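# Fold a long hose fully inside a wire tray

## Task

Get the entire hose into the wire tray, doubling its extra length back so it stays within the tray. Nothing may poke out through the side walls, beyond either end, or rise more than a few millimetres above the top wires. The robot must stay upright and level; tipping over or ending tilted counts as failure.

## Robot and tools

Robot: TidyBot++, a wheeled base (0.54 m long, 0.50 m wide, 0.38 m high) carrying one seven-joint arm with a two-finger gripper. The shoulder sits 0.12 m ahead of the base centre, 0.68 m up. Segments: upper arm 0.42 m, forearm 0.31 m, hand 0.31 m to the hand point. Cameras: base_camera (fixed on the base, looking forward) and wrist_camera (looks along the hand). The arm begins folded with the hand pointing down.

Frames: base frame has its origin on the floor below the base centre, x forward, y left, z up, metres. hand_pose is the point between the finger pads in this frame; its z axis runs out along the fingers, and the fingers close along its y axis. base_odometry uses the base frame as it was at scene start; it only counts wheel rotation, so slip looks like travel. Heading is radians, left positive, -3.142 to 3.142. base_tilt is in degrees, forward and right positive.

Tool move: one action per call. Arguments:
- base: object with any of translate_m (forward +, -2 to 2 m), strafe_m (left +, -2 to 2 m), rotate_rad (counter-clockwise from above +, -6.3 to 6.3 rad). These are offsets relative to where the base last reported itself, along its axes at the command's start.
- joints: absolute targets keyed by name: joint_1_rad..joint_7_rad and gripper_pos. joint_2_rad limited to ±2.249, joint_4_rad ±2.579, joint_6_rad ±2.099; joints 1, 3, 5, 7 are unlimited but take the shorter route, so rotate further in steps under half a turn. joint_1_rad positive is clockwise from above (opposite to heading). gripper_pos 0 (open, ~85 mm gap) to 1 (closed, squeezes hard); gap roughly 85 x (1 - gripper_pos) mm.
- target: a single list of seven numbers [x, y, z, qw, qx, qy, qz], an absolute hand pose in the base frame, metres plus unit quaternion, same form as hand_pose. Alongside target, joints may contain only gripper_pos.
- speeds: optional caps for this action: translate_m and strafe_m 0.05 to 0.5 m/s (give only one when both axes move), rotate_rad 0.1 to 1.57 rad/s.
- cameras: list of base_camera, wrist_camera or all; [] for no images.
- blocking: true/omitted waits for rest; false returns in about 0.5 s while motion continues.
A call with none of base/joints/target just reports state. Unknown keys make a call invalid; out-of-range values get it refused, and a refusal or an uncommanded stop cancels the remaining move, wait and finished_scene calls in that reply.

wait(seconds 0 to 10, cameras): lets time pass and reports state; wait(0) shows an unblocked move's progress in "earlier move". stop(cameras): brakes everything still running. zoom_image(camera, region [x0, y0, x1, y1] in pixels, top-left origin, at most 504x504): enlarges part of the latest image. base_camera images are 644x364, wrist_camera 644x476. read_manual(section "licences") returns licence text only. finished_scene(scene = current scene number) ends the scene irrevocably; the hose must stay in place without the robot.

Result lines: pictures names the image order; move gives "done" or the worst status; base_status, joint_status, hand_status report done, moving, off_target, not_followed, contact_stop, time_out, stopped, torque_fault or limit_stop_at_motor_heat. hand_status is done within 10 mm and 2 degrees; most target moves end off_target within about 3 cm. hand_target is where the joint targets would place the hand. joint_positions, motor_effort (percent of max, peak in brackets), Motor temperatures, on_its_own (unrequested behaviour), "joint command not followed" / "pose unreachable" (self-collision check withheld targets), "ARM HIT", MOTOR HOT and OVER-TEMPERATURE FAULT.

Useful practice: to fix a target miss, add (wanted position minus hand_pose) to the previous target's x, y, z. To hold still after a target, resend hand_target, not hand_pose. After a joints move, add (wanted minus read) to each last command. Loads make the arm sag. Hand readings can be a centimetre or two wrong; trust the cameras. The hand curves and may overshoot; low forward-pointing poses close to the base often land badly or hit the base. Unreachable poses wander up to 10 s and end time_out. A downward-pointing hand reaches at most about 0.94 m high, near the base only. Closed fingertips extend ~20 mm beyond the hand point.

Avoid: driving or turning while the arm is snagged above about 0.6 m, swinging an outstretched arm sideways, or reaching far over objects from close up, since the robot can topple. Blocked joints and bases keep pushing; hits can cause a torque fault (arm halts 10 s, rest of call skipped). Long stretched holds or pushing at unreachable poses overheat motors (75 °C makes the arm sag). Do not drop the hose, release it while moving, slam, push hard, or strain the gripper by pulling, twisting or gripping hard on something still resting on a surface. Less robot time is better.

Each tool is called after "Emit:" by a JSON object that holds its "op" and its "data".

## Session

Emit:
{"op": "move", "data": {}}

Scene clock: 0.00 s.
Motor temperatures (°C): [33 28 26 35 34 30 34]
base_odometry: x=+0.000 y=+0.000 heading=+0.000
base_tilt: forward=-0.4 right=+0.5
base_status: not commanded
joint_positions: joint_1_rad=-0.048 joint_2_rad=-0.390 joint_3_rad=+3.133 joint_4_rad=-2.535 joint_5_rad=-0.037 joint_6_rad=-0.920 joint_7_rad=+1.567 gripper_pos=+0.000
joint_status: not commanded
motor_effort: joint_1_rad=-1 joint_2_rad=+0 joint_3_rad=-1 joint_4_rad=+14 joint_5_rad=+0 joint_6_rad=+1 joint_7_rad=+0
hand_pose: x=+0.2460 y=+0.0174 z=+0.5899 quat_wxyz=(-0.015, +0.999, +0.015, +0.038) (m; base frame)
hand_target: x=+0.2469 y=+0.0174 z=+0.5904 quat_wxyz=(-0.015, +0.999, +0.015, +0.039) (m; base frame)
hand_status: not commanded
pictures: base_camera, wrist_camera

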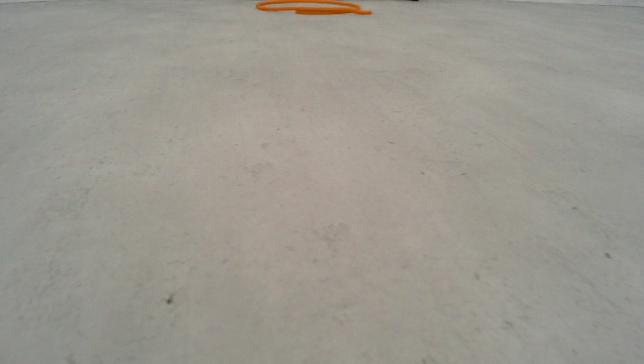

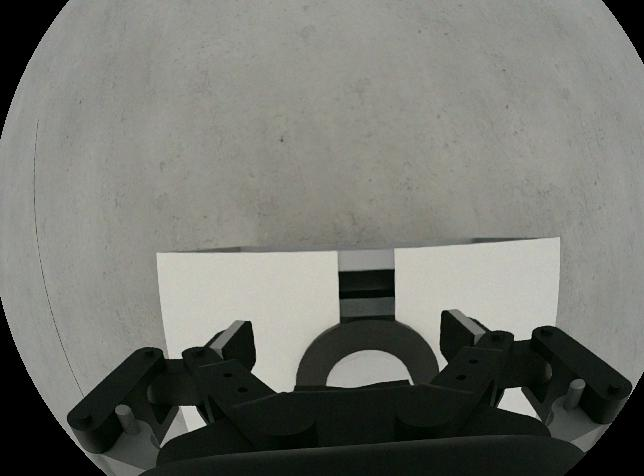

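Emit:
{"op": "zoom_image", "data": {"camera": "base_camera", "region": [200, 0, 460, 60]}}

Scaled by 1.938.

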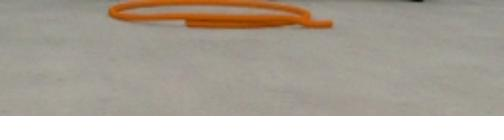

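Emit:
{"op": "move", "data": {"base": {"translate_m": 1.3}}}

Scene clock: 4.23 s.
Motor temperatures (°C): [33 28 26 35 34 30 34]
move: done
base_odometry: x=+1.300 y=+0.000 heading=+0.000
base_tilt: forward=-0.4 right=+0.5
base_status: done
joint_positions: joint_1_rad=-0.048 joint_2_rad=-0.390 joint_3_rad=+3.133 joint_4_rad=-2.535 joint_5_rad=-0.037 joint_6_rad=-0.920 joint_7_rad=+1.567 gripper_pos=+0.000
joint_status: not commanded
motor_effort: joint_1_rad=-1(2) joint_2_rad=+0(2) joint_3_rad=+0(1) joint_4_rad=+14(16) joint_5_rad=+0(1) joint_6_rad=+1(2) joint_7_rad=+0(1)
hand_pose: x=+0.2460 y=+0.0174 z=+0.5899 quat_wxyz=(-0.015, +0.999, +0.015, +0.038) (m; base frame)
hand_target: x=+0.2469 y=+0.0174 z=+0.5904 quat_wxyz=(-0.015, +0.999, +0.015, +0.039) (m; base frame)
hand_status: not commanded
pictures: base_camera, wrist_camera

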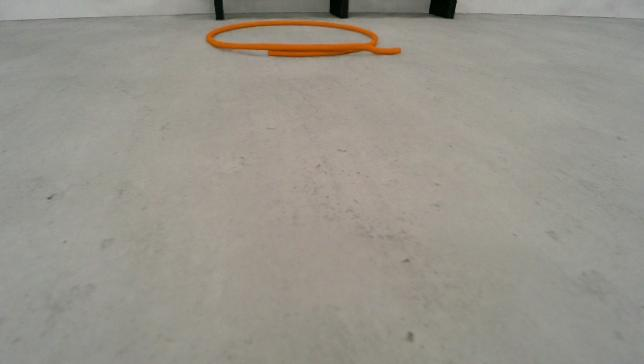

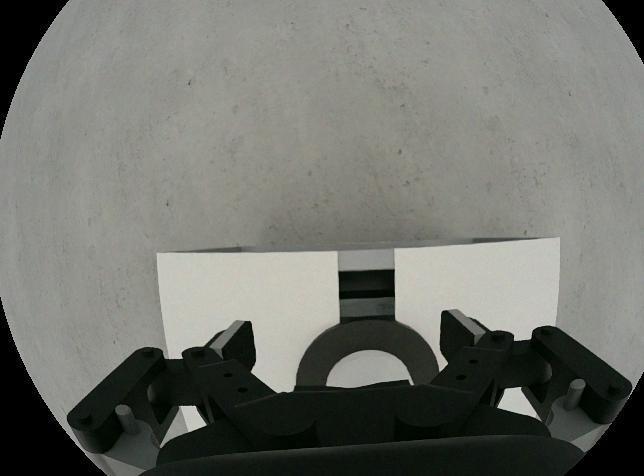

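Emit:
{"op": "move", "data": {"joints": {"joint_6_rad": 0.1}}}

Scene clock: 6.13 s.
Motor temperatures (°C): [33 28 26 35 34 30 34]
move: done
base_odometry: x=+1.300 y=+0.000 heading=+0.000
base_tilt: forward=-0.4 right=+0.6
base_status: not commanded
joint_positions: joint_1_rad=-0.048 joint_2_rad=-0.390 joint_3_rad=+3.133 joint_4_rad=-2.535 joint_5_rad=-0.037 joint_6_rad=+0.033 joint_7_rad=+1.567 gripper_pos=+0.000
joint_status: all done
motor_effort: joint_1_rad=+0(1) joint_2_rad=-4(5) joint_3_rad=+0(1) joint_4_rad=+18(19) joint_5_rad=+0(1) joint_6_rad=+8(8) joint_7_rad=+1(1)
hand_pose: x=+0.4891 y=+0.0217 z=+0.7400 quat_wxyz=(-0.022, +0.870, +0.007, +0.492) (m; base frame)
hand_target: x=+0.4997 y=+0.0216 z=+0.7589 quat_wxyz=(-0.022, +0.853, +0.006, +0.521) (m; base frame)
hand_status: not commanded
pictures: base_camera, wrist_camera

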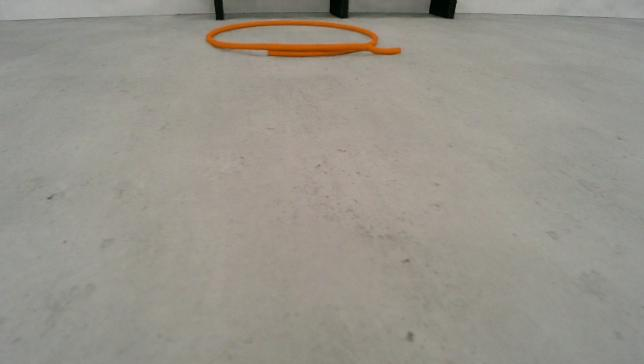

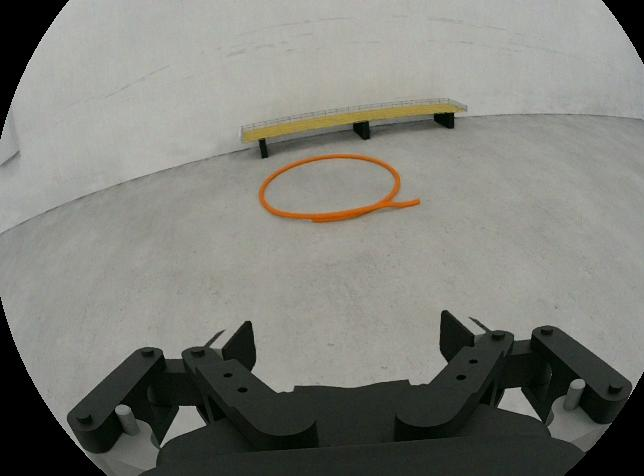

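Emit:
{"op": "zoom_image", "data": {"camera": "wrist_camera", "region": [220, 80, 480, 240]}}

Scaled by 1.938.

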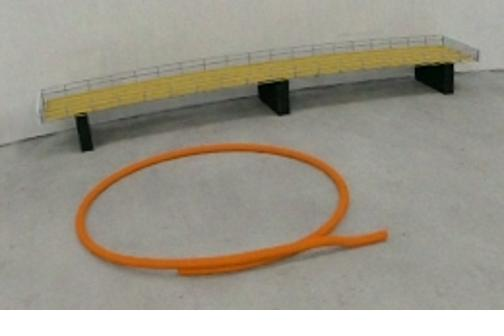

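Emit:
{"op": "move", "data": {"base": {"translate_m": 1.3, "strafe_m": 0.43, "rotate_rad": 0.489}}}

Scene clock: 15.43 s.
Motor temperatures (°C): [33 28 26 35 34 30 34]
move: done
base_odometry: x=+2.600 y=+0.429 heading=+0.490
base_tilt: forward=-0.3 right=+0.5
base_status: done
joint_positions: joint_1_rad=-0.048 joint_2_rad=-0.390 joint_3_rad=+3.133 joint_4_rad=-2.535 joint_5_rad=-0.037 joint_6_rad=+0.036 joint_7_rad=+1.567 gripper_pos=+0.000
joint_status: not commanded
motor_effort: joint_1_rad=-1(2) joint_2_rad=-5(7) joint_3_rad=+0(1) joint_4_rad=+19(20) joint_5_rad=+0(1) joint_6_rad=+8(8) joint_7_rad=+0(1)
hand_pose: x=+0.4895 y=+0.0217 z=+0.7407 quat_wxyz=(-0.022, +0.870, +0.007, +0.493) (m; base frame)
hand_target: x=+0.4997 y=+0.0216 z=+0.7589 quat_wxyz=(-0.022, +0.853, +0.006, +0.521) (m; base frame)
hand_status: not commanded
pictures: base_camera, wrist_camera

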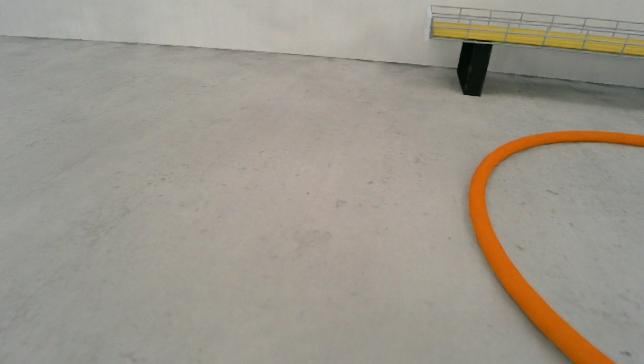

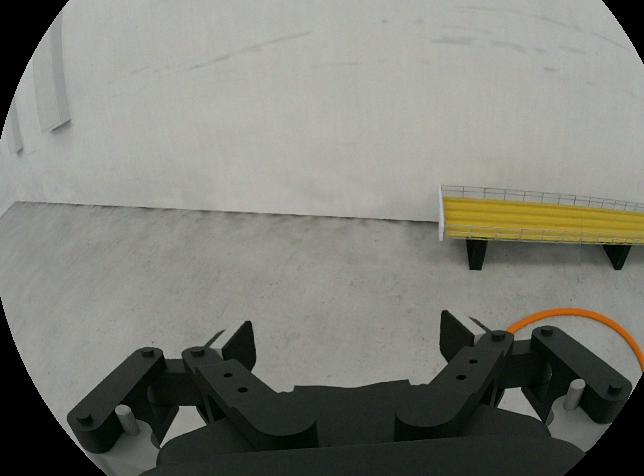

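Emit:
{"op": "zoom_image", "data": {"camera": "base_camera", "region": [404, 0, 644, 150]}}

Emit:
{"op": "zoom_image", "data": {"camera": "wrist_camera", "region": [420, 160, 644, 380]}}

Scaled by 2.100.

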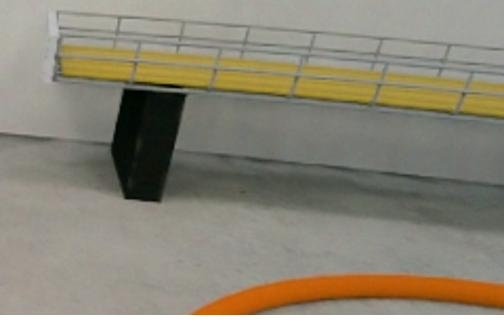

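Scaled by 2.250.

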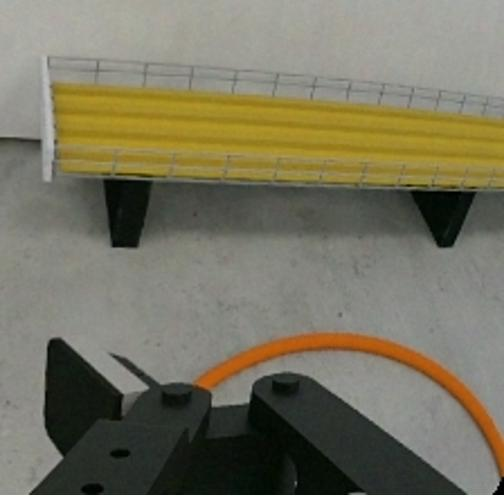

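Emit:
{"op": "move", "data": {"base": {"rotate_rad": -0.36}}}

Scene clock: 18.37 s.
Motor temperatures (°C): [33 28 26 35 34 30 34]
move: done
base_odometry: x=+2.601 y=+0.429 heading=+0.130
base_tilt: forward=-0.4 right=+0.5
base_status: done
joint_positions: joint_1_rad=-0.048 joint_2_rad=-0.390 joint_3_rad=+3.133 joint_4_rad=-2.535 joint_5_rad=-0.037 joint_6_rad=+0.036 joint_7_rad=+1.567 gripper_pos=+0.000
joint_status: not commanded
motor_effort: joint_1_rad=+0(2) joint_2_rad=-5(5) joint_3_rad=+0(2) joint_4_rad=+18(19) joint_5_rad=+0(0) joint_6_rad=+8(8) joint_7_rad=+1(1)
hand_pose: x=+0.4895 y=+0.0216 z=+0.7407 quat_wxyz=(-0.022, +0.870, +0.007, +0.493) (m; base frame)
hand_target: x=+0.4997 y=+0.0216 z=+0.7589 quat_wxyz=(-0.022, +0.853, +0.006, +0.521) (m; base frame)
hand_status: not commanded
pictures: base_camera, wrist_camera

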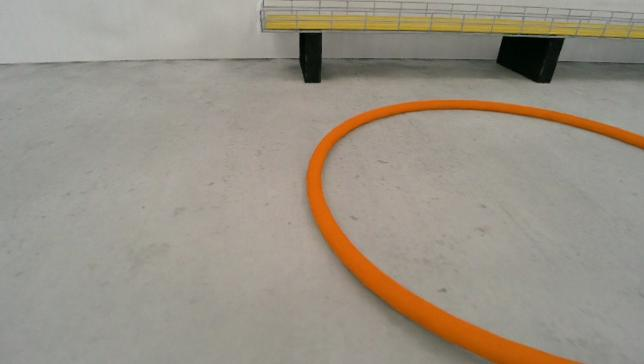

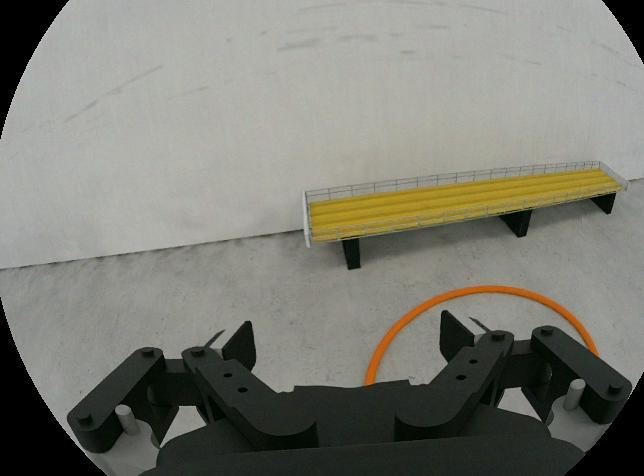

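Emit:
{"op": "move", "data": {"base": {"translate_m": 0.27, "strafe_m": 0.46, "rotate_rad": 0.03}, "target": [0.50, -0.40, 0.30, 0, 1, 0, 0]}}

Scene clock: 23.50 s.
Motor temperatures (°C): [33 28 26 35 34 30 34]
move: off_target
base_odometry: x=+2.808 y=+0.921 heading=+0.160
base_tilt: forward=-0.4 right=+0.5
base_status: done
joint_positions: joint_1_rad=-1.712 joint_2_rad=-1.502 joint_3_rad=+5.056 joint_4_rad=-1.488 joint_5_rad=+1.433 joint_6_rad=-1.168 joint_7_rad=+1.567 gripper_pos=+0.000
joint_status: not commanded
motor_effort: joint_1_rad=+0(3) joint_2_rad=+39(41) joint_3_rad=-16(20) joint_4_rad=+1(21) joint_5_rad=-1(2) joint_6_rad=+1(9) joint_7_rad=+0(2)
hand_pose: x=+0.5112 y=-0.3927 z=+0.3087 quat_wxyz=(-0.017, +0.999, +0.006, +0.033) (m; base frame)
hand_target: x=+0.5000 y=-0.4000 z=+0.3000 quat_wxyz=(+0.000, +1.000, +0.000, +0.000) (m; base frame)
hand_status: off_target (0.016 m and 4.3 deg from the pose sent, 0.610 m and 59.2 deg at the start)
pictures: base_camera, wrist_camera

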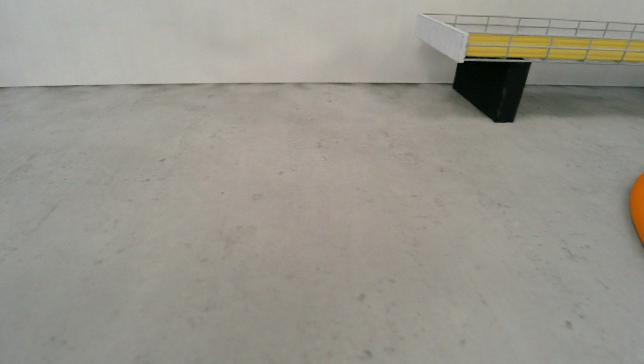

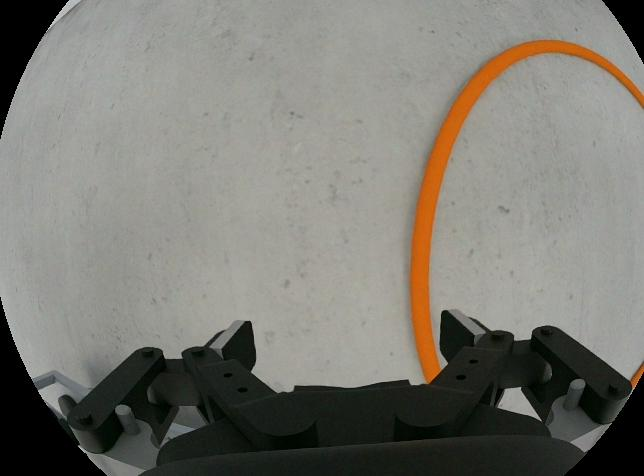

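Emit:
{"op": "move", "data": {"base": {"strafe_m": -0.06}, "joints": {"joint_1_rad": 0.806, "joint_2_rad": 1.36, "joint_3_rad": 3.14, "joint_4_rad": -1.16, "joint_5_rad": 0.0, "joint_6_rad": -0.62, "joint_7_rad": 2.376, "gripper_pos": 0.0}}}

Scene clock: 28.17 s.
Motor temperatures (°C): [33 28 26 35 34 30 34]
move: done
base_odometry: x=+2.818 y=+0.862 heading=+0.160
base_tilt: forward=-0.3 right=+0.5
base_status: done
joint_positions: joint_1_rad=+0.781 joint_2_rad=+1.348 joint_3_rad=+3.153 joint_4_rad=-1.180 joint_5_rad=+0.043 joint_6_rad=-0.678 joint_7_rad=+2.317 gripper_pos=+0.000
joint_status: all done
motor_effort: joint_1_rad=-1(7) joint_2_rad=-48(52) joint_3_rad=-1(19) joint_4_rad=+9(17) joint_5_rad=+0(5) joint_6_rad=+0(7) joint_7_rad=+0(2)
hand_pose: x=+0.5149 y=-0.4119 z=+0.2071 quat_wxyz=(-0.009, +0.999, -0.002, -0.036) (m; base frame)
hand_target: x=+0.5326 y=-0.4277 z=+0.2030 quat_wxyz=(+0.000, +1.000, +0.000, +0.001) (m; base frame)
hand_status: not commanded
pictures: base_camera, wrist_camera

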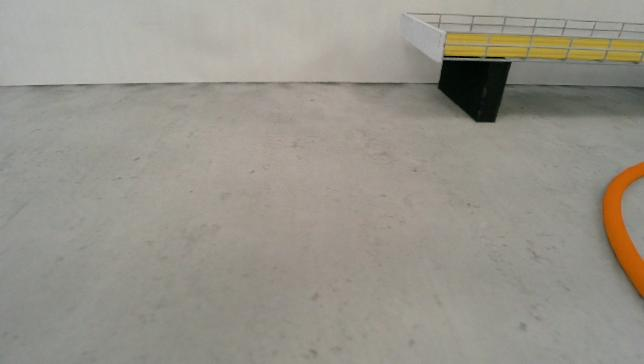

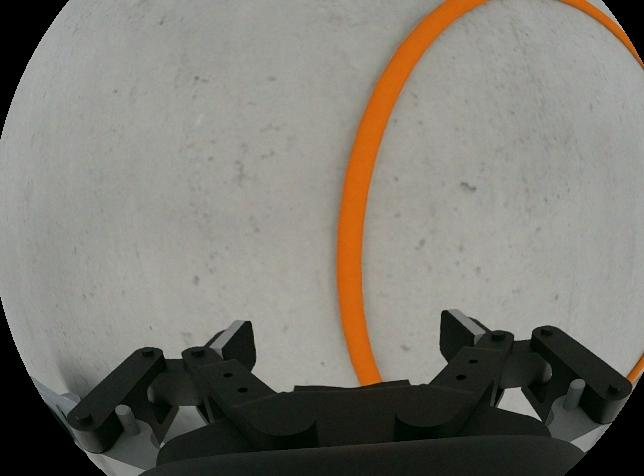

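Emit:
{"op": "move", "data": {"target": [0.54, -0.43, 0.06, 0, 1, 0, 0], "cameras": ["wrist_camera"]}}

Scene clock: 30.07 s.
Motor temperatures (°C): [33 28 26 35 34 30 34]
move: off_target
base_odometry: x=+2.818 y=+0.862 heading=+0.160
base_tilt: forward=-0.4 right=+0.6
base_status: not commanded
joint_positions: joint_1_rad=+0.790 joint_2_rad=+1.703 joint_3_rad=+3.105 joint_4_rad=-0.828 joint_5_rad=+0.047 joint_6_rad=-0.678 joint_7_rad=+2.317 gripper_pos=+0.000
joint_status: not commanded
motor_effort: joint_1_rad=+0(2) joint_2_rad=-48(52) joint_3_rad=-2(2) joint_4_rad=+9(11) joint_5_rad=+0(1) joint_6_rad=-1(1) joint_7_rad=+1(2)
hand_pose: x=+0.5335 y=-0.4011 z=+0.0589 quat_wxyz=(-0.026, +0.999, -0.005, -0.021) (m; base frame)
hand_target: x=+0.5400 y=-0.4300 z=+0.0600 quat_wxyz=(+0.000, +1.000, +0.000, +0.000) (m; base frame)
hand_status: off_target (0.030 m and 3.9 deg from the pose sent, 0.150 m and 4.3 deg at the start)
pictures: wrist_camera

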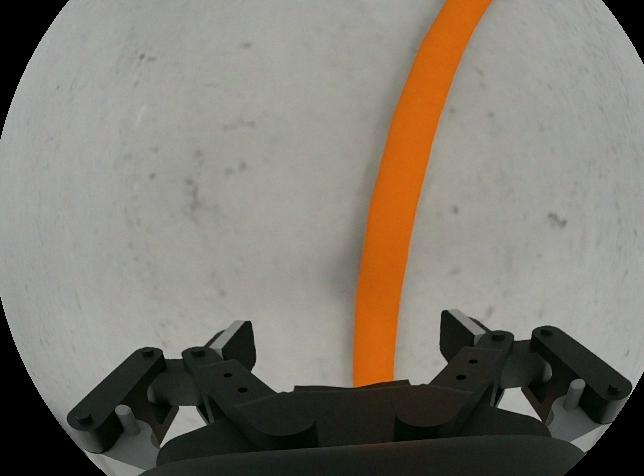

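Emit:
{"op": "move", "data": {"target": [0.54, -0.445, 0.05, 0, 1, 0, 0], "cameras": []}}

Emit:
{"op": "move", "data": {"joints": {"gripper_pos": 0.88}, "cameras": ["wrist_camera"]}}

Scene clock: 31.13 s.
Motor temperatures (°C): [33 28 26 35 34 30 34]
move: off_target
base_odometry: x=+2.818 y=+0.862 heading=+0.160
base_tilt: forward=-0.4 right=+0.5
base_status: not commanded
joint_positions: joint_1_rad=+0.803 joint_2_rad=+1.733 joint_3_rad=+3.105 joint_4_rad=-0.719 joint_5_rad=+0.047 joint_6_rad=-0.678 joint_7_rad=+2.317 gripper_pos=+0.000
joint_status: not commanded
motor_effort: joint_1_rad=+0(2) joint_2_rad=-49(50) joint_3_rad=-2(2) joint_4_rad=+10(11) joint_5_rad=+0(1) joint_6_rad=+0(1) joint_7_rad=+1(1)
hand_pose: x=+0.5572 y=-0.4380 z=+0.0609 quat_wxyz=(+0.002, +1.000, -0.013, +0.007) (m; base frame)
hand_target: x=+0.5400 y=-0.4450 z=+0.0500 quat_wxyz=(+0.000, +1.000, +0.000, +0.000) (m; base frame)
hand_status: off_target (0.022 m and 1.7 deg from the pose sent, 0.045 m and 3.9 deg at the start)
pictures: none
No camera images: "cameras" was empty.

Scene clock: 32.17 s.
Motor temperatures (°C): [33 28 26 35 34 30 34]
move: done
base_odometry: x=+2.818 y=+0.862 heading=+0.160
base_tilt: forward=-0.3 right=+0.5
base_status: not commanded
joint_positions: joint_1_rad=+0.803 joint_2_rad=+1.734 joint_3_rad=+3.105 joint_4_rad=-0.719 joint_5_rad=+0.047 joint_6_rad=-0.678 joint_7_rad=+2.317 gripper_pos=+0.880
joint_status: all done
motor_effort: joint_1_rad=-1(1) joint_2_rad=-50(50) joint_3_rad=-2(2) joint_4_rad=+10(11) joint_5_rad=+0(0) joint_6_rad=+0(1) joint_7_rad=+1(1)
hand_pose: x=+0.5567 y=-0.4375 z=+0.0602 quat_wxyz=(+0.002, +1.000, -0.013, +0.006) (m; base frame)
hand_target: x=+0.5400 y=-0.4450 z=+0.0500 quat_wxyz=(+0.000, +1.000, +0.000, +0.000) (m; base frame)
hand_status: not commanded
pictures: wrist_camera

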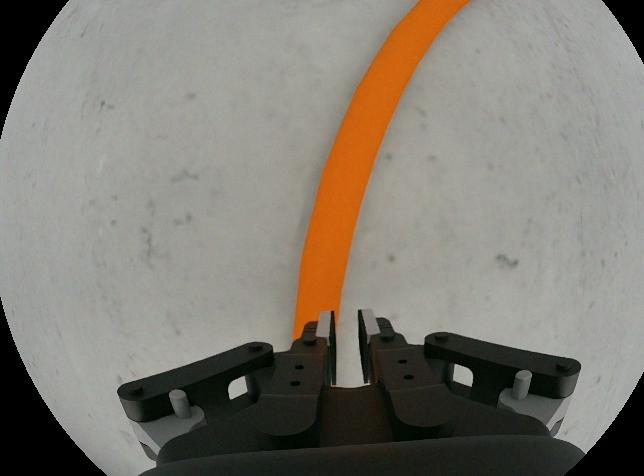

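Emit:
{"op": "move", "data": {"target": [0.53, -0.428, 0.06, 0, 1, 0, 0], "joints": {"gripper_pos": 0.0}, "cameras": ["wrist_camera"]}}

Emit:
{"op": "move", "data": {"target": [0.53, -0.430, 0.025, 0, 1, 0, 0], "cameras": ["wrist_camera"]}}

Scene clock: 33.93 s.
Motor temperatures (°C): [33 28 26 35 34 30 34]
move: off_target
base_odometry: x=+2.818 y=+0.862 heading=+0.160
base_tilt: forward=-0.3 right=+0.6
base_status: not commanded
joint_positions: joint_1_rad=+0.804 joint_2_rad=+1.708 joint_3_rad=+3.097 joint_4_rad=-0.844 joint_5_rad=+0.062 joint_6_rad=-0.651 joint_7_rad=+2.317 gripper_pos=+0.000
joint_status: all done
motor_effort: joint_1_rad=+0(1) joint_2_rad=-48(50) joint_3_rad=-2(2) joint_4_rad=+9(11) joint_5_rad=+0(1) joint_6_rad=+0(1) joint_7_rad=+0(1)
hand_pose: x=+0.5262 y=-0.4024 z=+0.0527 quat_wxyz=(-0.025, +0.999, -0.006, -0.019) (m; base frame)
hand_target: x=+0.5300 y=-0.4280 z=+0.0600 quat_wxyz=(+0.000, +1.000, +0.000, +0.000) (m; base frame)
hand_status: off_target (0.027 m and 3.6 deg from the pose sent, 0.028 m and 1.7 deg at the start)
pictures: wrist_camera

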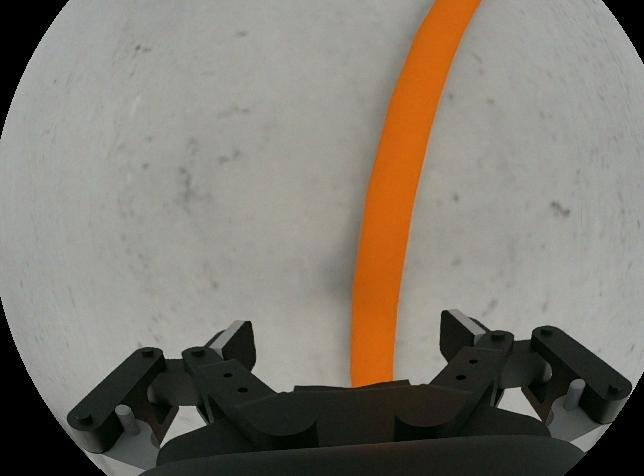

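Scene clock: 35.00 s.
Motor temperatures (°C): [33 28 26 35 34 30 34]
move: off_target
base_odometry: x=+2.818 y=+0.862 heading=+0.160
base_tilt: forward=-0.4 right=+0.6
base_status: not commanded
joint_positions: joint_1_rad=+0.804 joint_2_rad=+1.773 joint_3_rad=+3.097 joint_4_rad=-0.746 joint_5_rad=+0.062 joint_6_rad=-0.651 joint_7_rad=+2.317 gripper_pos=+0.000
joint_status: not commanded
motor_effort: joint_1_rad=+0(1) joint_2_rad=-48(49) joint_3_rad=-2(2) joint_4_rad=+9(10) joint_5_rad=+0(1) joint_6_rad=+0(1) joint_7_rad=+0(1)
hand_pose: x=+0.5358 y=-0.4140 z=+0.0319 quat_wxyz=(-0.012, +1.000, -0.008, -0.007) (m; base frame)
hand_target: x=+0.5300 y=-0.4300 z=+0.0250 quat_wxyz=(+0.000, +1.000, +0.000, +0.000) (m; base frame)
hand_status: off_target (0.018 m and 1.9 deg from the pose sent, 0.039 m and 3.6 deg at the start)
pictures: wrist_camera

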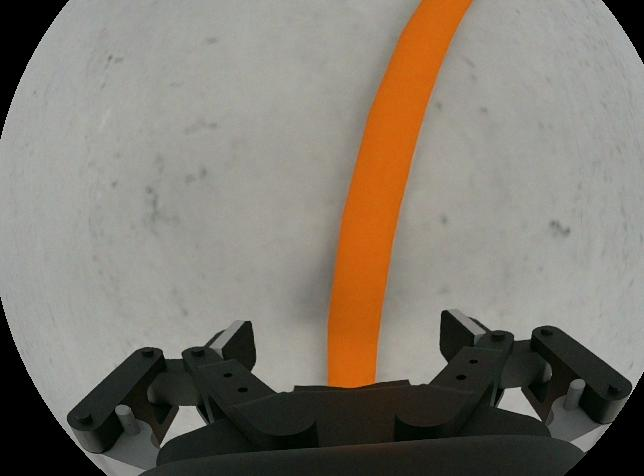

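Emit:
{"op": "move", "data": {"joints": {"gripper_pos": 0.88}, "cameras": ["wrist_camera"]}}

Scene clock: 36.10 s.
Motor temperatures (°C): [33 28 26 35 34 30 34]
move: off_target
base_odometry: x=+2.818 y=+0.862 heading=+0.160
base_tilt: forward=-0.4 right=+0.6
base_status: not commanded
joint_positions: joint_1_rad=+0.804 joint_2_rad=+1.771 joint_3_rad=+3.097 joint_4_rad=-0.744 joint_5_rad=+0.062 joint_6_rad=-0.651 joint_7_rad=+2.317 gripper_pos=+0.799
joint_status: gripper_pos off_target (ended at +0.799, target +0.880)
motor_effort: joint_1_rad=+0(2) joint_2_rad=-45(48) joint_3_rad=-2(3) joint_4_rad=+9(10) joint_5_rad=+0(1) joint_6_rad=+1(3) joint_7_rad=+0(2)
hand_pose: x=+0.5366 y=-0.4153 z=+0.0327 quat_wxyz=(-0.011, +1.000, -0.009, -0.006) (m; base frame)
hand_target: x=+0.5300 y=-0.4300 z=+0.0250 quat_wxyz=(+0.000, +1.000, +0.000, +0.000) (m; base frame)
hand_status: not commanded
pictures: wrist_camera

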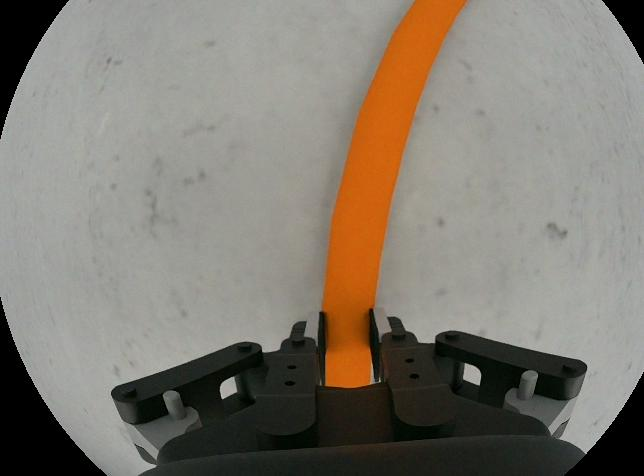

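Emit:
{"op": "move", "data": {"target": [0.50, -0.43, 0.42, 0, 1, 0, 0]}}

Scene clock: 38.63 s.
Motor temperatures (°C): [33 28 26 35 34 30 34]
move: off_target
base_odometry: x=+2.818 y=+0.862 heading=+0.160
base_tilt: forward=-0.4 right=+0.6
base_status: not commanded
joint_positions: joint_1_rad=+0.842 joint_2_rad=+0.962 joint_3_rad=+3.099 joint_4_rad=-1.348 joint_5_rad=+0.062 joint_6_rad=-0.809 joint_7_rad=+2.334 gripper_pos=+0.799
joint_status: not commanded
motor_effort: joint_1_rad=-1(2) joint_2_rad=-49(55) joint_3_rad=-2(3) joint_4_rad=+13(15) joint_5_rad=+0(1) joint_6_rad=+1(2) joint_7_rad=+1(2)
hand_pose: x=+0.5170 y=-0.4284 z=+0.3999 quat_wxyz=(+0.012, +1.000, -0.006, +0.005) (m; base frame)
hand_target: x=+0.5000 y=-0.4300 z=+0.4200 quat_wxyz=(+0.000, +1.000, +0.000, +0.000) (m; base frame)
hand_status: off_target (0.026 m and 1.6 deg from the pose sent, 0.389 m and 1.8 deg at the start)
pictures: base_camera, wrist_camera

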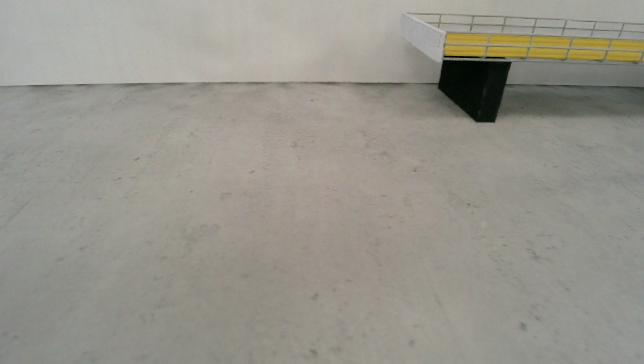

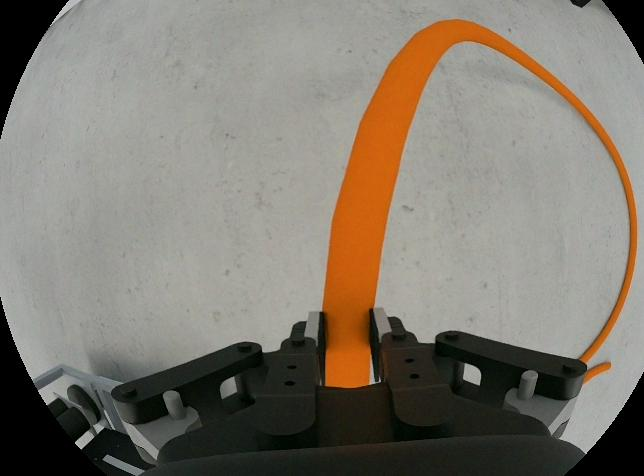

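Emit:
{"op": "move", "data": {}}

Scene clock: 39.50 s.
Motor temperatures (°C): [33 28 26 35 34 30 34]
base_odometry: x=+2.818 y=+0.862 heading=+0.160
base_tilt: forward=-0.4 right=+0.6
base_status: not commanded
joint_positions: joint_1_rad=+0.842 joint_2_rad=+0.962 joint_3_rad=+3.099 joint_4_rad=-1.348 joint_5_rad=+0.062 joint_6_rad=-0.809 joint_7_rad=+2.335 gripper_pos=+0.799
joint_status: not commanded
motor_effort: joint_1_rad=-1(2) joint_2_rad=-49(55) joint_3_rad=-2(3) joint_4_rad=+13(15) joint_5_rad=+0(1) joint_6_rad=+1(2) joint_7_rad=+0(2)
hand_pose: x=+0.5170 y=-0.4284 z=+0.3999 quat_wxyz=(+0.012, +1.000, -0.006, +0.005) (m; base frame)
hand_target: x=+0.5000 y=-0.4300 z=+0.4200 quat_wxyz=(+0.000, +1.000, +0.000, +0.000) (m; base frame)
hand_status: off_target (0.026 m and 1.6 deg from the pose sent, 0.389 m and 1.8 deg at the start)
pictures: base_camera, wrist_camera

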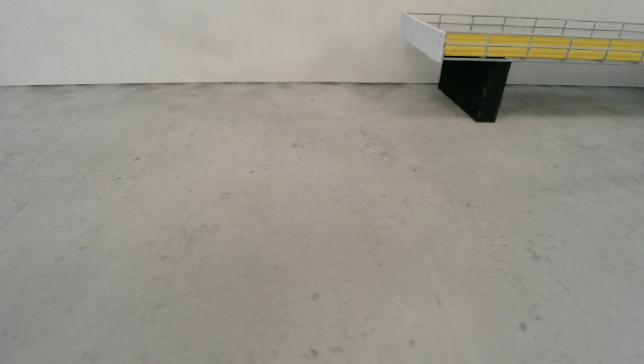

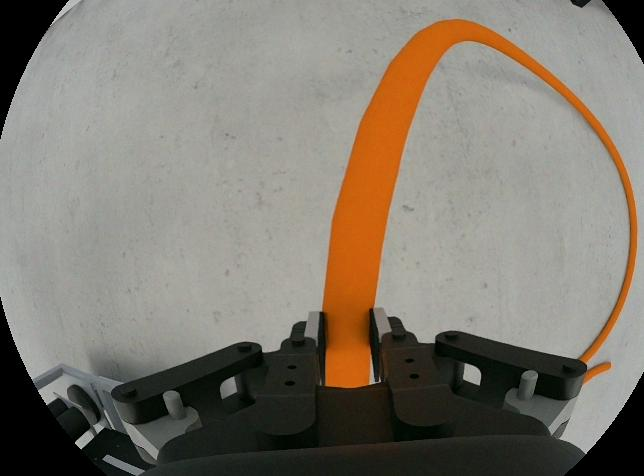

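Emit:
{"op": "move", "data": {"target": [0.50, -0.43, 0.46, 0, 0.866, -0.5, 0]}}

Scene clock: 43.07 s.
Motor temperatures (°C): [33 28 26 35 34 30 34]
move: off_target
base_odometry: x=+2.818 y=+0.862 heading=+0.160
base_tilt: forward=-0.3 right=+0.5
base_status: not commanded
joint_positions: joint_1_rad=+0.752 joint_2_rad=+0.896 joint_3_rad=+3.328 joint_4_rad=-1.348 joint_5_rad=-0.159 joint_6_rad=-0.897 joint_7_rad=+1.579 gripper_pos=+0.800
joint_status: not commanded
motor_effort: joint_1_rad=+1(3) joint_2_rad=-47(50) joint_3_rad=+3(3) joint_4_rad=+14(15) joint_5_rad=+1(1) joint_6_rad=+0(1) joint_7_rad=+0(1)
hand_pose: x=+0.4975 y=-0.4396 z=+0.4399 quat_wxyz=(+0.012, +0.887, -0.461, +0.003) (m; base frame)
hand_target: x=+0.5000 y=-0.4300 z=+0.4600 quat_wxyz=(+0.000, +0.866, -0.500, +0.000) (m; base frame)
hand_status: off_target (0.022 m and 5.3 deg from the pose sent, 0.062 m and 59.3 deg at the start)
pictures: base_camera, wrist_camera

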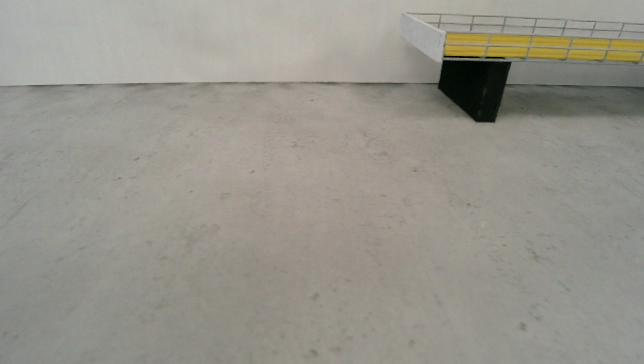

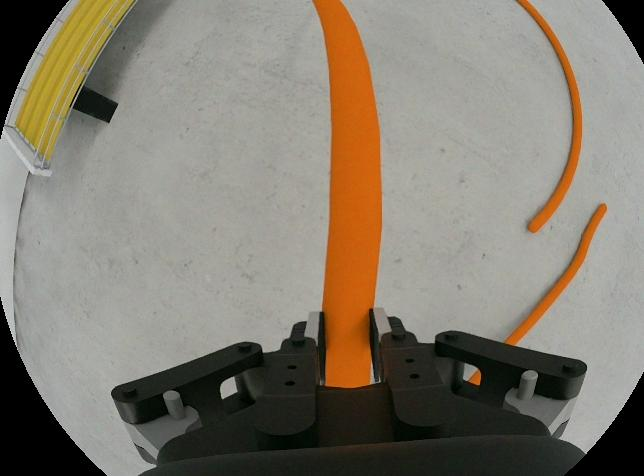

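Emit:
{"op": "move", "data": {"base": {"translate_m": 0.4, "strafe_m": -0.08}}}

Emit:
{"op": "move", "data": {"base": {"translate_m": 0.22, "strafe_m": 0.0}}}

Scene clock: 45.33 s.
Motor temperatures (°C): [33 28 26 35 34 30 34]
move: done
base_odometry: x=+3.226 y=+0.846 heading=+0.160
base_tilt: forward=-0.4 right=+0.6
base_status: done
joint_positions: joint_1_rad=+0.746 joint_2_rad=+0.894 joint_3_rad=+3.335 joint_4_rad=-1.348 joint_5_rad=-0.164 joint_6_rad=-0.903 joint_7_rad=+1.571 gripper_pos=+0.800
joint_status: not commanded
motor_effort: joint_1_rad=-1(3) joint_2_rad=-47(49) joint_3_rad=+2(3) joint_4_rad=+14(15) joint_5_rad=+1(1) joint_6_rad=+0(1) joint_7_rad=+0(2)
hand_pose: x=+0.4977 y=-0.4380 z=+0.4411 quat_wxyz=(+0.012, +0.885, -0.465, +0.002) (m; base frame)
hand_target: x=+0.5000 y=-0.4300 z=+0.4600 quat_wxyz=(+0.000, +0.866, -0.500, +0.000) (m; base frame)
hand_status: not commanded
pictures: base_camera, wrist_camera

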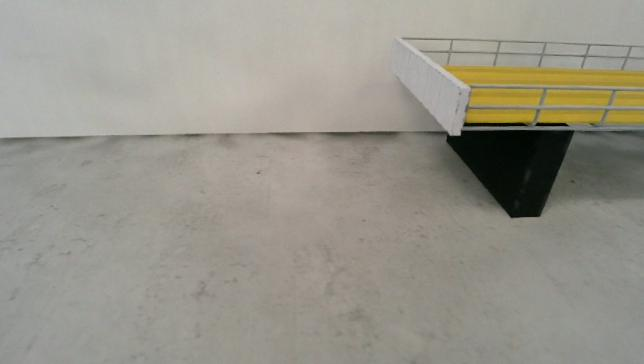

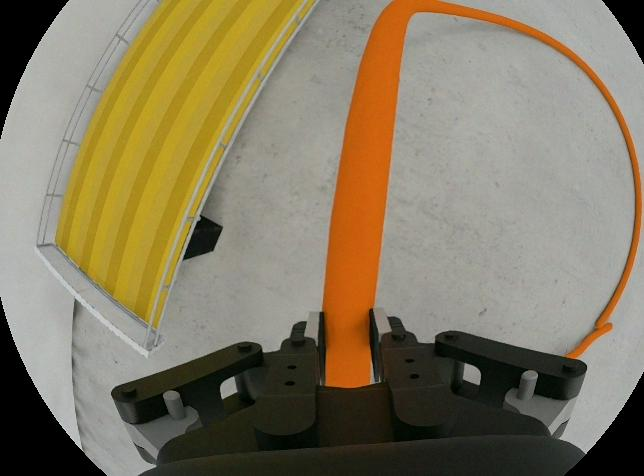

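Scene clock: 47.00 s.
Motor temperatures (°C): [33 28 26 35 34 30 34]
move: done
base_odometry: x=+3.443 y=+0.881 heading=+0.159
base_tilt: forward=-0.4 right=+0.5
base_status: done
joint_positions: joint_1_rad=+0.743 joint_2_rad=+0.894 joint_3_rad=+3.343 joint_4_rad=-1.348 joint_5_rad=-0.166 joint_6_rad=-0.903 joint_7_rad=+1.567 gripper_pos=+0.800
joint_status: not commanded
motor_effort: joint_1_rad=-1(3) joint_2_rad=-47(49) joint_3_rad=+1(3) joint_4_rad=+14(16) joint_5_rad=+0(1) joint_6_rad=+1(1) joint_7_rad=+1(1)
hand_pose: x=+0.4961 y=-0.4396 z=+0.4416 quat_wxyz=(+0.015, +0.884, -0.468, +0.001) (m; base frame)
hand_target: x=+0.5000 y=-0.4300 z=+0.4600 quat_wxyz=(+0.000, +0.866, -0.500, +0.000) (m; base frame)
hand_status: not commanded
pictures: base_camera, wrist_camera

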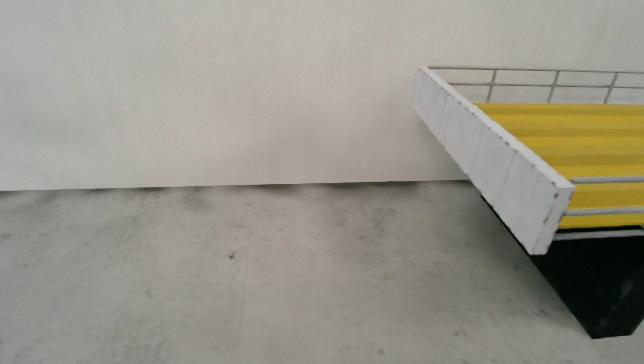

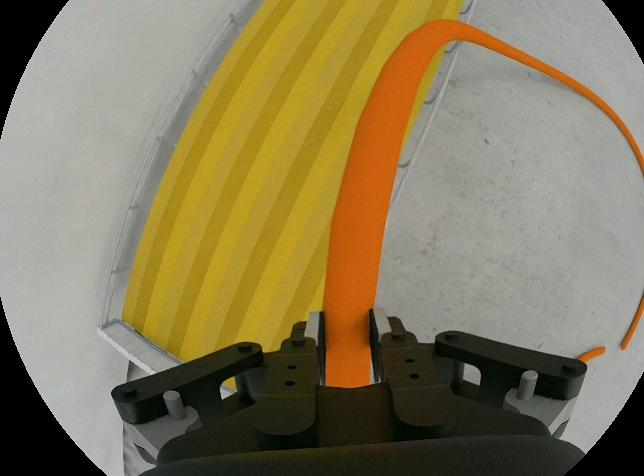

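Emit:
{"op": "move", "data": {"base": {"translate_m": 0.04}, "target": [0.60, -0.41, 0.40, 0, 0.866, -0.5, 0]}}

Scene clock: 49.03 s.
Motor temperatures (°C): [33 28 26 35 34 30 34]
move: off_target
base_odometry: x=+3.483 y=+0.887 heading=+0.159
base_tilt: forward=-0.3 right=+0.5
base_status: done
joint_positions: joint_1_rad=+0.656 joint_2_rad=+1.076 joint_3_rad=+3.338 joint_4_rad=-1.118 joint_5_rad=-0.166 joint_6_rad=-0.938 joint_7_rad=+1.400 gripper_pos=+0.800
joint_status: not commanded
motor_effort: joint_1_rad=-2(5) joint_2_rad=-51(54) joint_3_rad=+0(2) joint_4_rad=+14(17) joint_5_rad=+0(1) joint_6_rad=+0(2) joint_7_rad=+1(2)
hand_pose: x=+0.5777 y=-0.4373 z=+0.3894 quat_wxyz=(+0.022, +0.874, -0.486, +0.007) (m; base frame)
hand_target: x=+0.6000 y=-0.4100 z=+0.4000 quat_wxyz=(+0.000, +0.866, -0.500, +0.000) (m; base frame)
hand_status: off_target (0.037 m and 3.2 deg from the pose sent, 0.116 m and 4.5 deg at the start)
pictures: base_camera, wrist_camera

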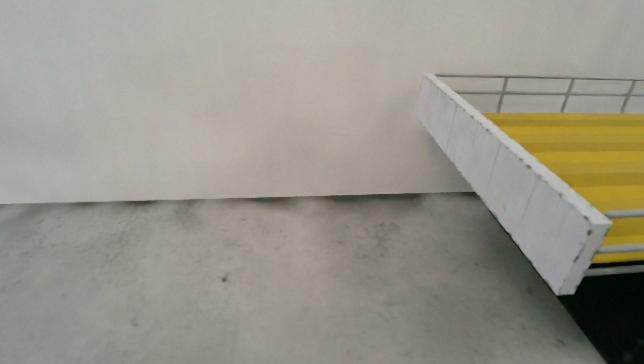

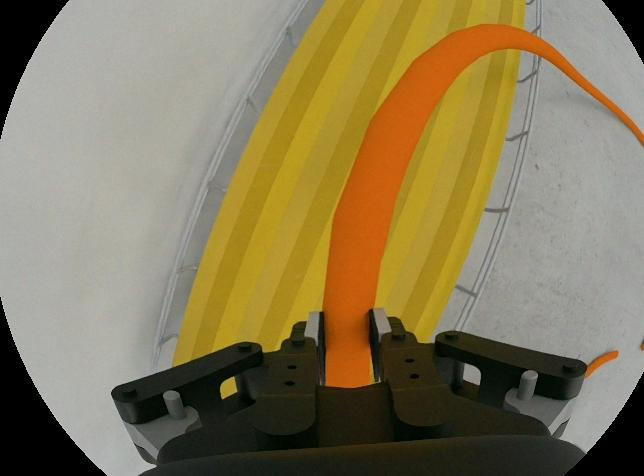

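Emit:
{"op": "move", "data": {"target": [0.62, -0.40, 0.27, 0, 0.866, -0.5, 0]}}

Emit:
{"op": "move", "data": {"target": [0.62, -0.40, 0.21, 0, 0.866, -0.5, 0]}}

Scene clock: 50.57 s.
Motor temperatures (°C): [33 28 26 35 34 30 34]
move: off_target
base_odometry: x=+3.483 y=+0.887 heading=+0.159
base_tilt: forward=-0.4 right=+0.5
base_status: not commanded
joint_positions: joint_1_rad=+0.640 joint_2_rad=+1.304 joint_3_rad=+3.317 joint_4_rad=-1.021 joint_5_rad=-0.166 joint_6_rad=-0.899 joint_7_rad=+1.371 gripper_pos=+0.800
joint_status: not commanded
motor_effort: joint_1_rad=-1(3) joint_2_rad=-50(53) joint_3_rad=+0(1) joint_4_rad=+11(15) joint_5_rad=-1(1) joint_6_rad=+0(1) joint_7_rad=+1(2)
hand_pose: x=+0.5758 y=-0.4113 z=+0.2693 quat_wxyz=(+0.013, +0.876, -0.480, -0.038) (m; base frame)
hand_target: x=+0.6200 y=-0.4000 z=+0.2700 quat_wxyz=(+0.000, +0.866, -0.500, +0.000) (m; base frame)
hand_status: off_target (0.046 m and 5.3 deg from the pose sent, 0.132 m and 3.2 deg at the start)
pictures: base_camera, wrist_camera

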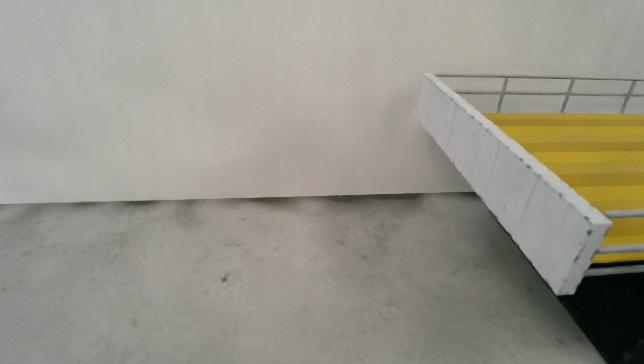

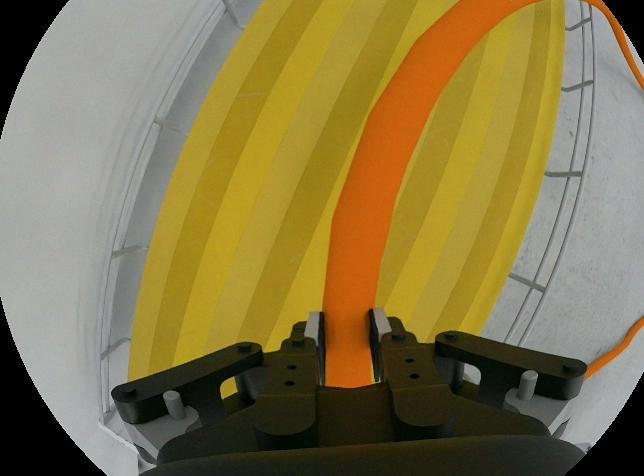

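Scene clock: 51.57 s.
Motor temperatures (°C): [33 28 26 35 34 30 34]
move: off_target
base_odometry: x=+3.483 y=+0.887 heading=+0.159
base_tilt: forward=-0.3 right=+0.5
base_status: not commanded
joint_positions: joint_1_rad=+0.640 joint_2_rad=+1.410 joint_3_rad=+3.313 joint_4_rad=-0.945 joint_5_rad=-0.166 joint_6_rad=-0.863 joint_7_rad=+1.365 gripper_pos=+0.800
joint_status: not commanded
motor_effort: joint_1_rad=-2(3) joint_2_rad=-49(51) joint_3_rad=-1(1) joint_4_rad=+12(14) joint_5_rad=+0(1) joint_6_rad=+1(2) joint_7_rad=+1(1)
hand_pose: x=+0.5804 y=-0.4123 z=+0.2180 quat_wxyz=(+0.015, +0.879, -0.476, -0.037) (m; base frame)
hand_target: x=+0.6200 y=-0.4000 z=+0.2100 quat_wxyz=(+0.000, +0.866, -0.500, +0.000) (m; base frame)
hand_status: off_target (0.042 m and 5.5 deg from the pose sent, 0.075 m and 5.3 deg at the start)
pictures: base_camera, wrist_camera

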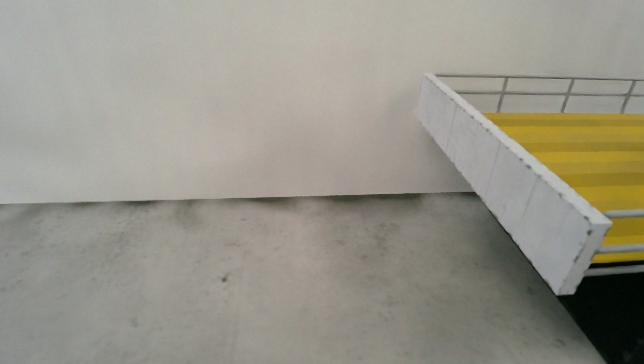

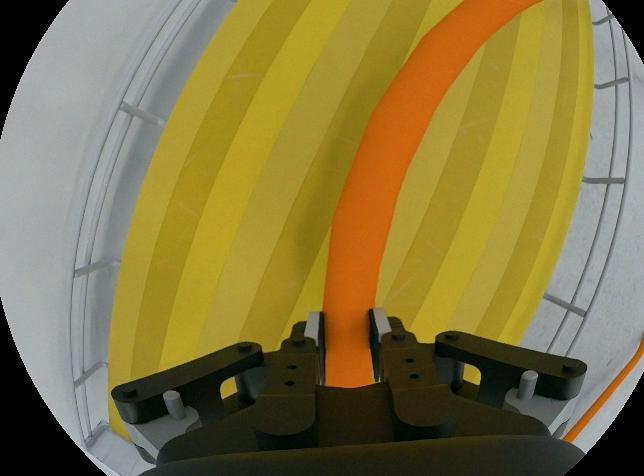

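Emit:
{"op": "move", "data": {"target": [0.675, -0.39, 0.21, 0, 0.793, -0.609, 0]}}

Emit:
{"op": "move", "data": {"target": [0.675, -0.39, 0.185, 0, 0.793, -0.609, 0]}}

Scene clock: 54.50 s.
Motor temperatures (°C): [33 29 26 35 34 30 34]
move: off_target
base_odometry: x=+3.483 y=+0.887 heading=+0.159
base_tilt: forward=-0.4 right=+0.5
base_status: not commanded
joint_positions: joint_1_rad=+0.605 joint_2_rad=+1.506 joint_3_rad=+3.320 joint_4_rad=-0.681 joint_5_rad=-0.166 joint_6_rad=-0.927 joint_7_rad=+1.018 gripper_pos=+0.800
joint_status: not commanded
motor_effort: joint_1_rad=-3(4) joint_2_rad=-54(54) joint_3_rad=-1(2) joint_4_rad=+15(15) joint_5_rad=-1(2) joint_6_rad=+2(3) joint_7_rad=+0(1)
hand_pose: x=+0.6567 y=-0.4303 z=+0.2171 quat_wxyz=(+0.023, +0.807, -0.590, +0.018) (m; base frame)
hand_target: x=+0.6750 y=-0.3900 z=+0.2100 quat_wxyz=(+0.000, +0.793, -0.609, +0.000) (m; base frame)
hand_status: off_target (0.045 m and 4.2 deg from the pose sent, 0.098 m and 18.7 deg at the start)
pictures: base_camera, wrist_camera

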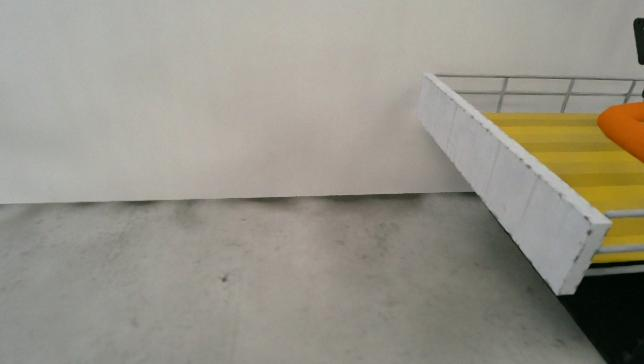

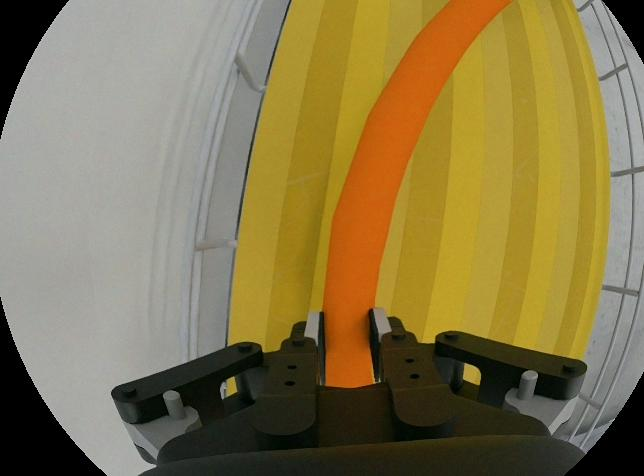

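Scene clock: 55.27 s.
Motor temperatures (°C): [33 29 26 35 34 30 34]
move: off_target
base_odometry: x=+3.483 y=+0.887 heading=+0.159
base_tilt: forward=-0.3 right=+0.5
base_status: not commanded
joint_positions: joint_1_rad=+0.605 joint_2_rad=+1.558 joint_3_rad=+3.320 joint_4_rad=-0.617 joint_5_rad=-0.166 joint_6_rad=-0.929 joint_7_rad=+1.006 gripper_pos=+0.800
joint_status: not commanded
motor_effort: joint_1_rad=-5(6) joint_2_rad=-51(54) joint_3_rad=-2(4) joint_4_rad=+13(15) joint_5_rad=-2(3) joint_6_rad=+2(3) joint_7_rad=+1(1)
hand_pose: x=+0.6632 y=-0.4313 z=+0.1982 quat_wxyz=(+0.022, +0.806, -0.591, +0.022) (m; base frame)
hand_target: x=+0.6750 y=-0.3900 z=+0.1850 quat_wxyz=(+0.000, +0.793, -0.609, +0.000) (m; base frame)
hand_status: off_target (0.045 m and 4.5 deg from the pose sent, 0.055 m and 4.2 deg at the start)
pictures: base_camera, wrist_camera

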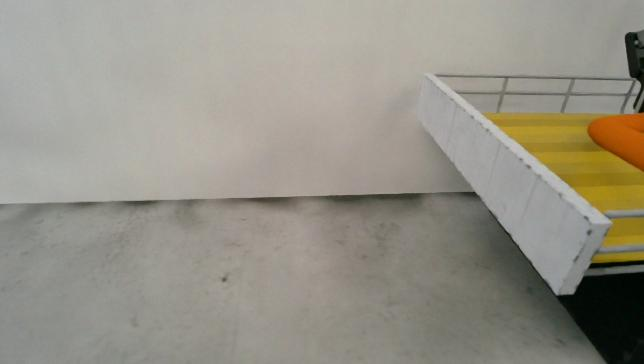

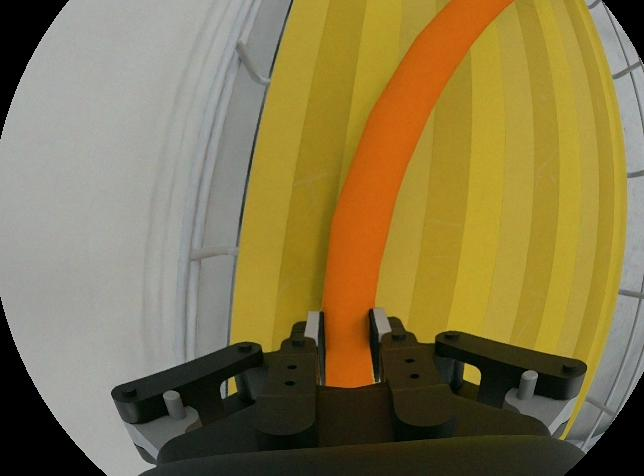

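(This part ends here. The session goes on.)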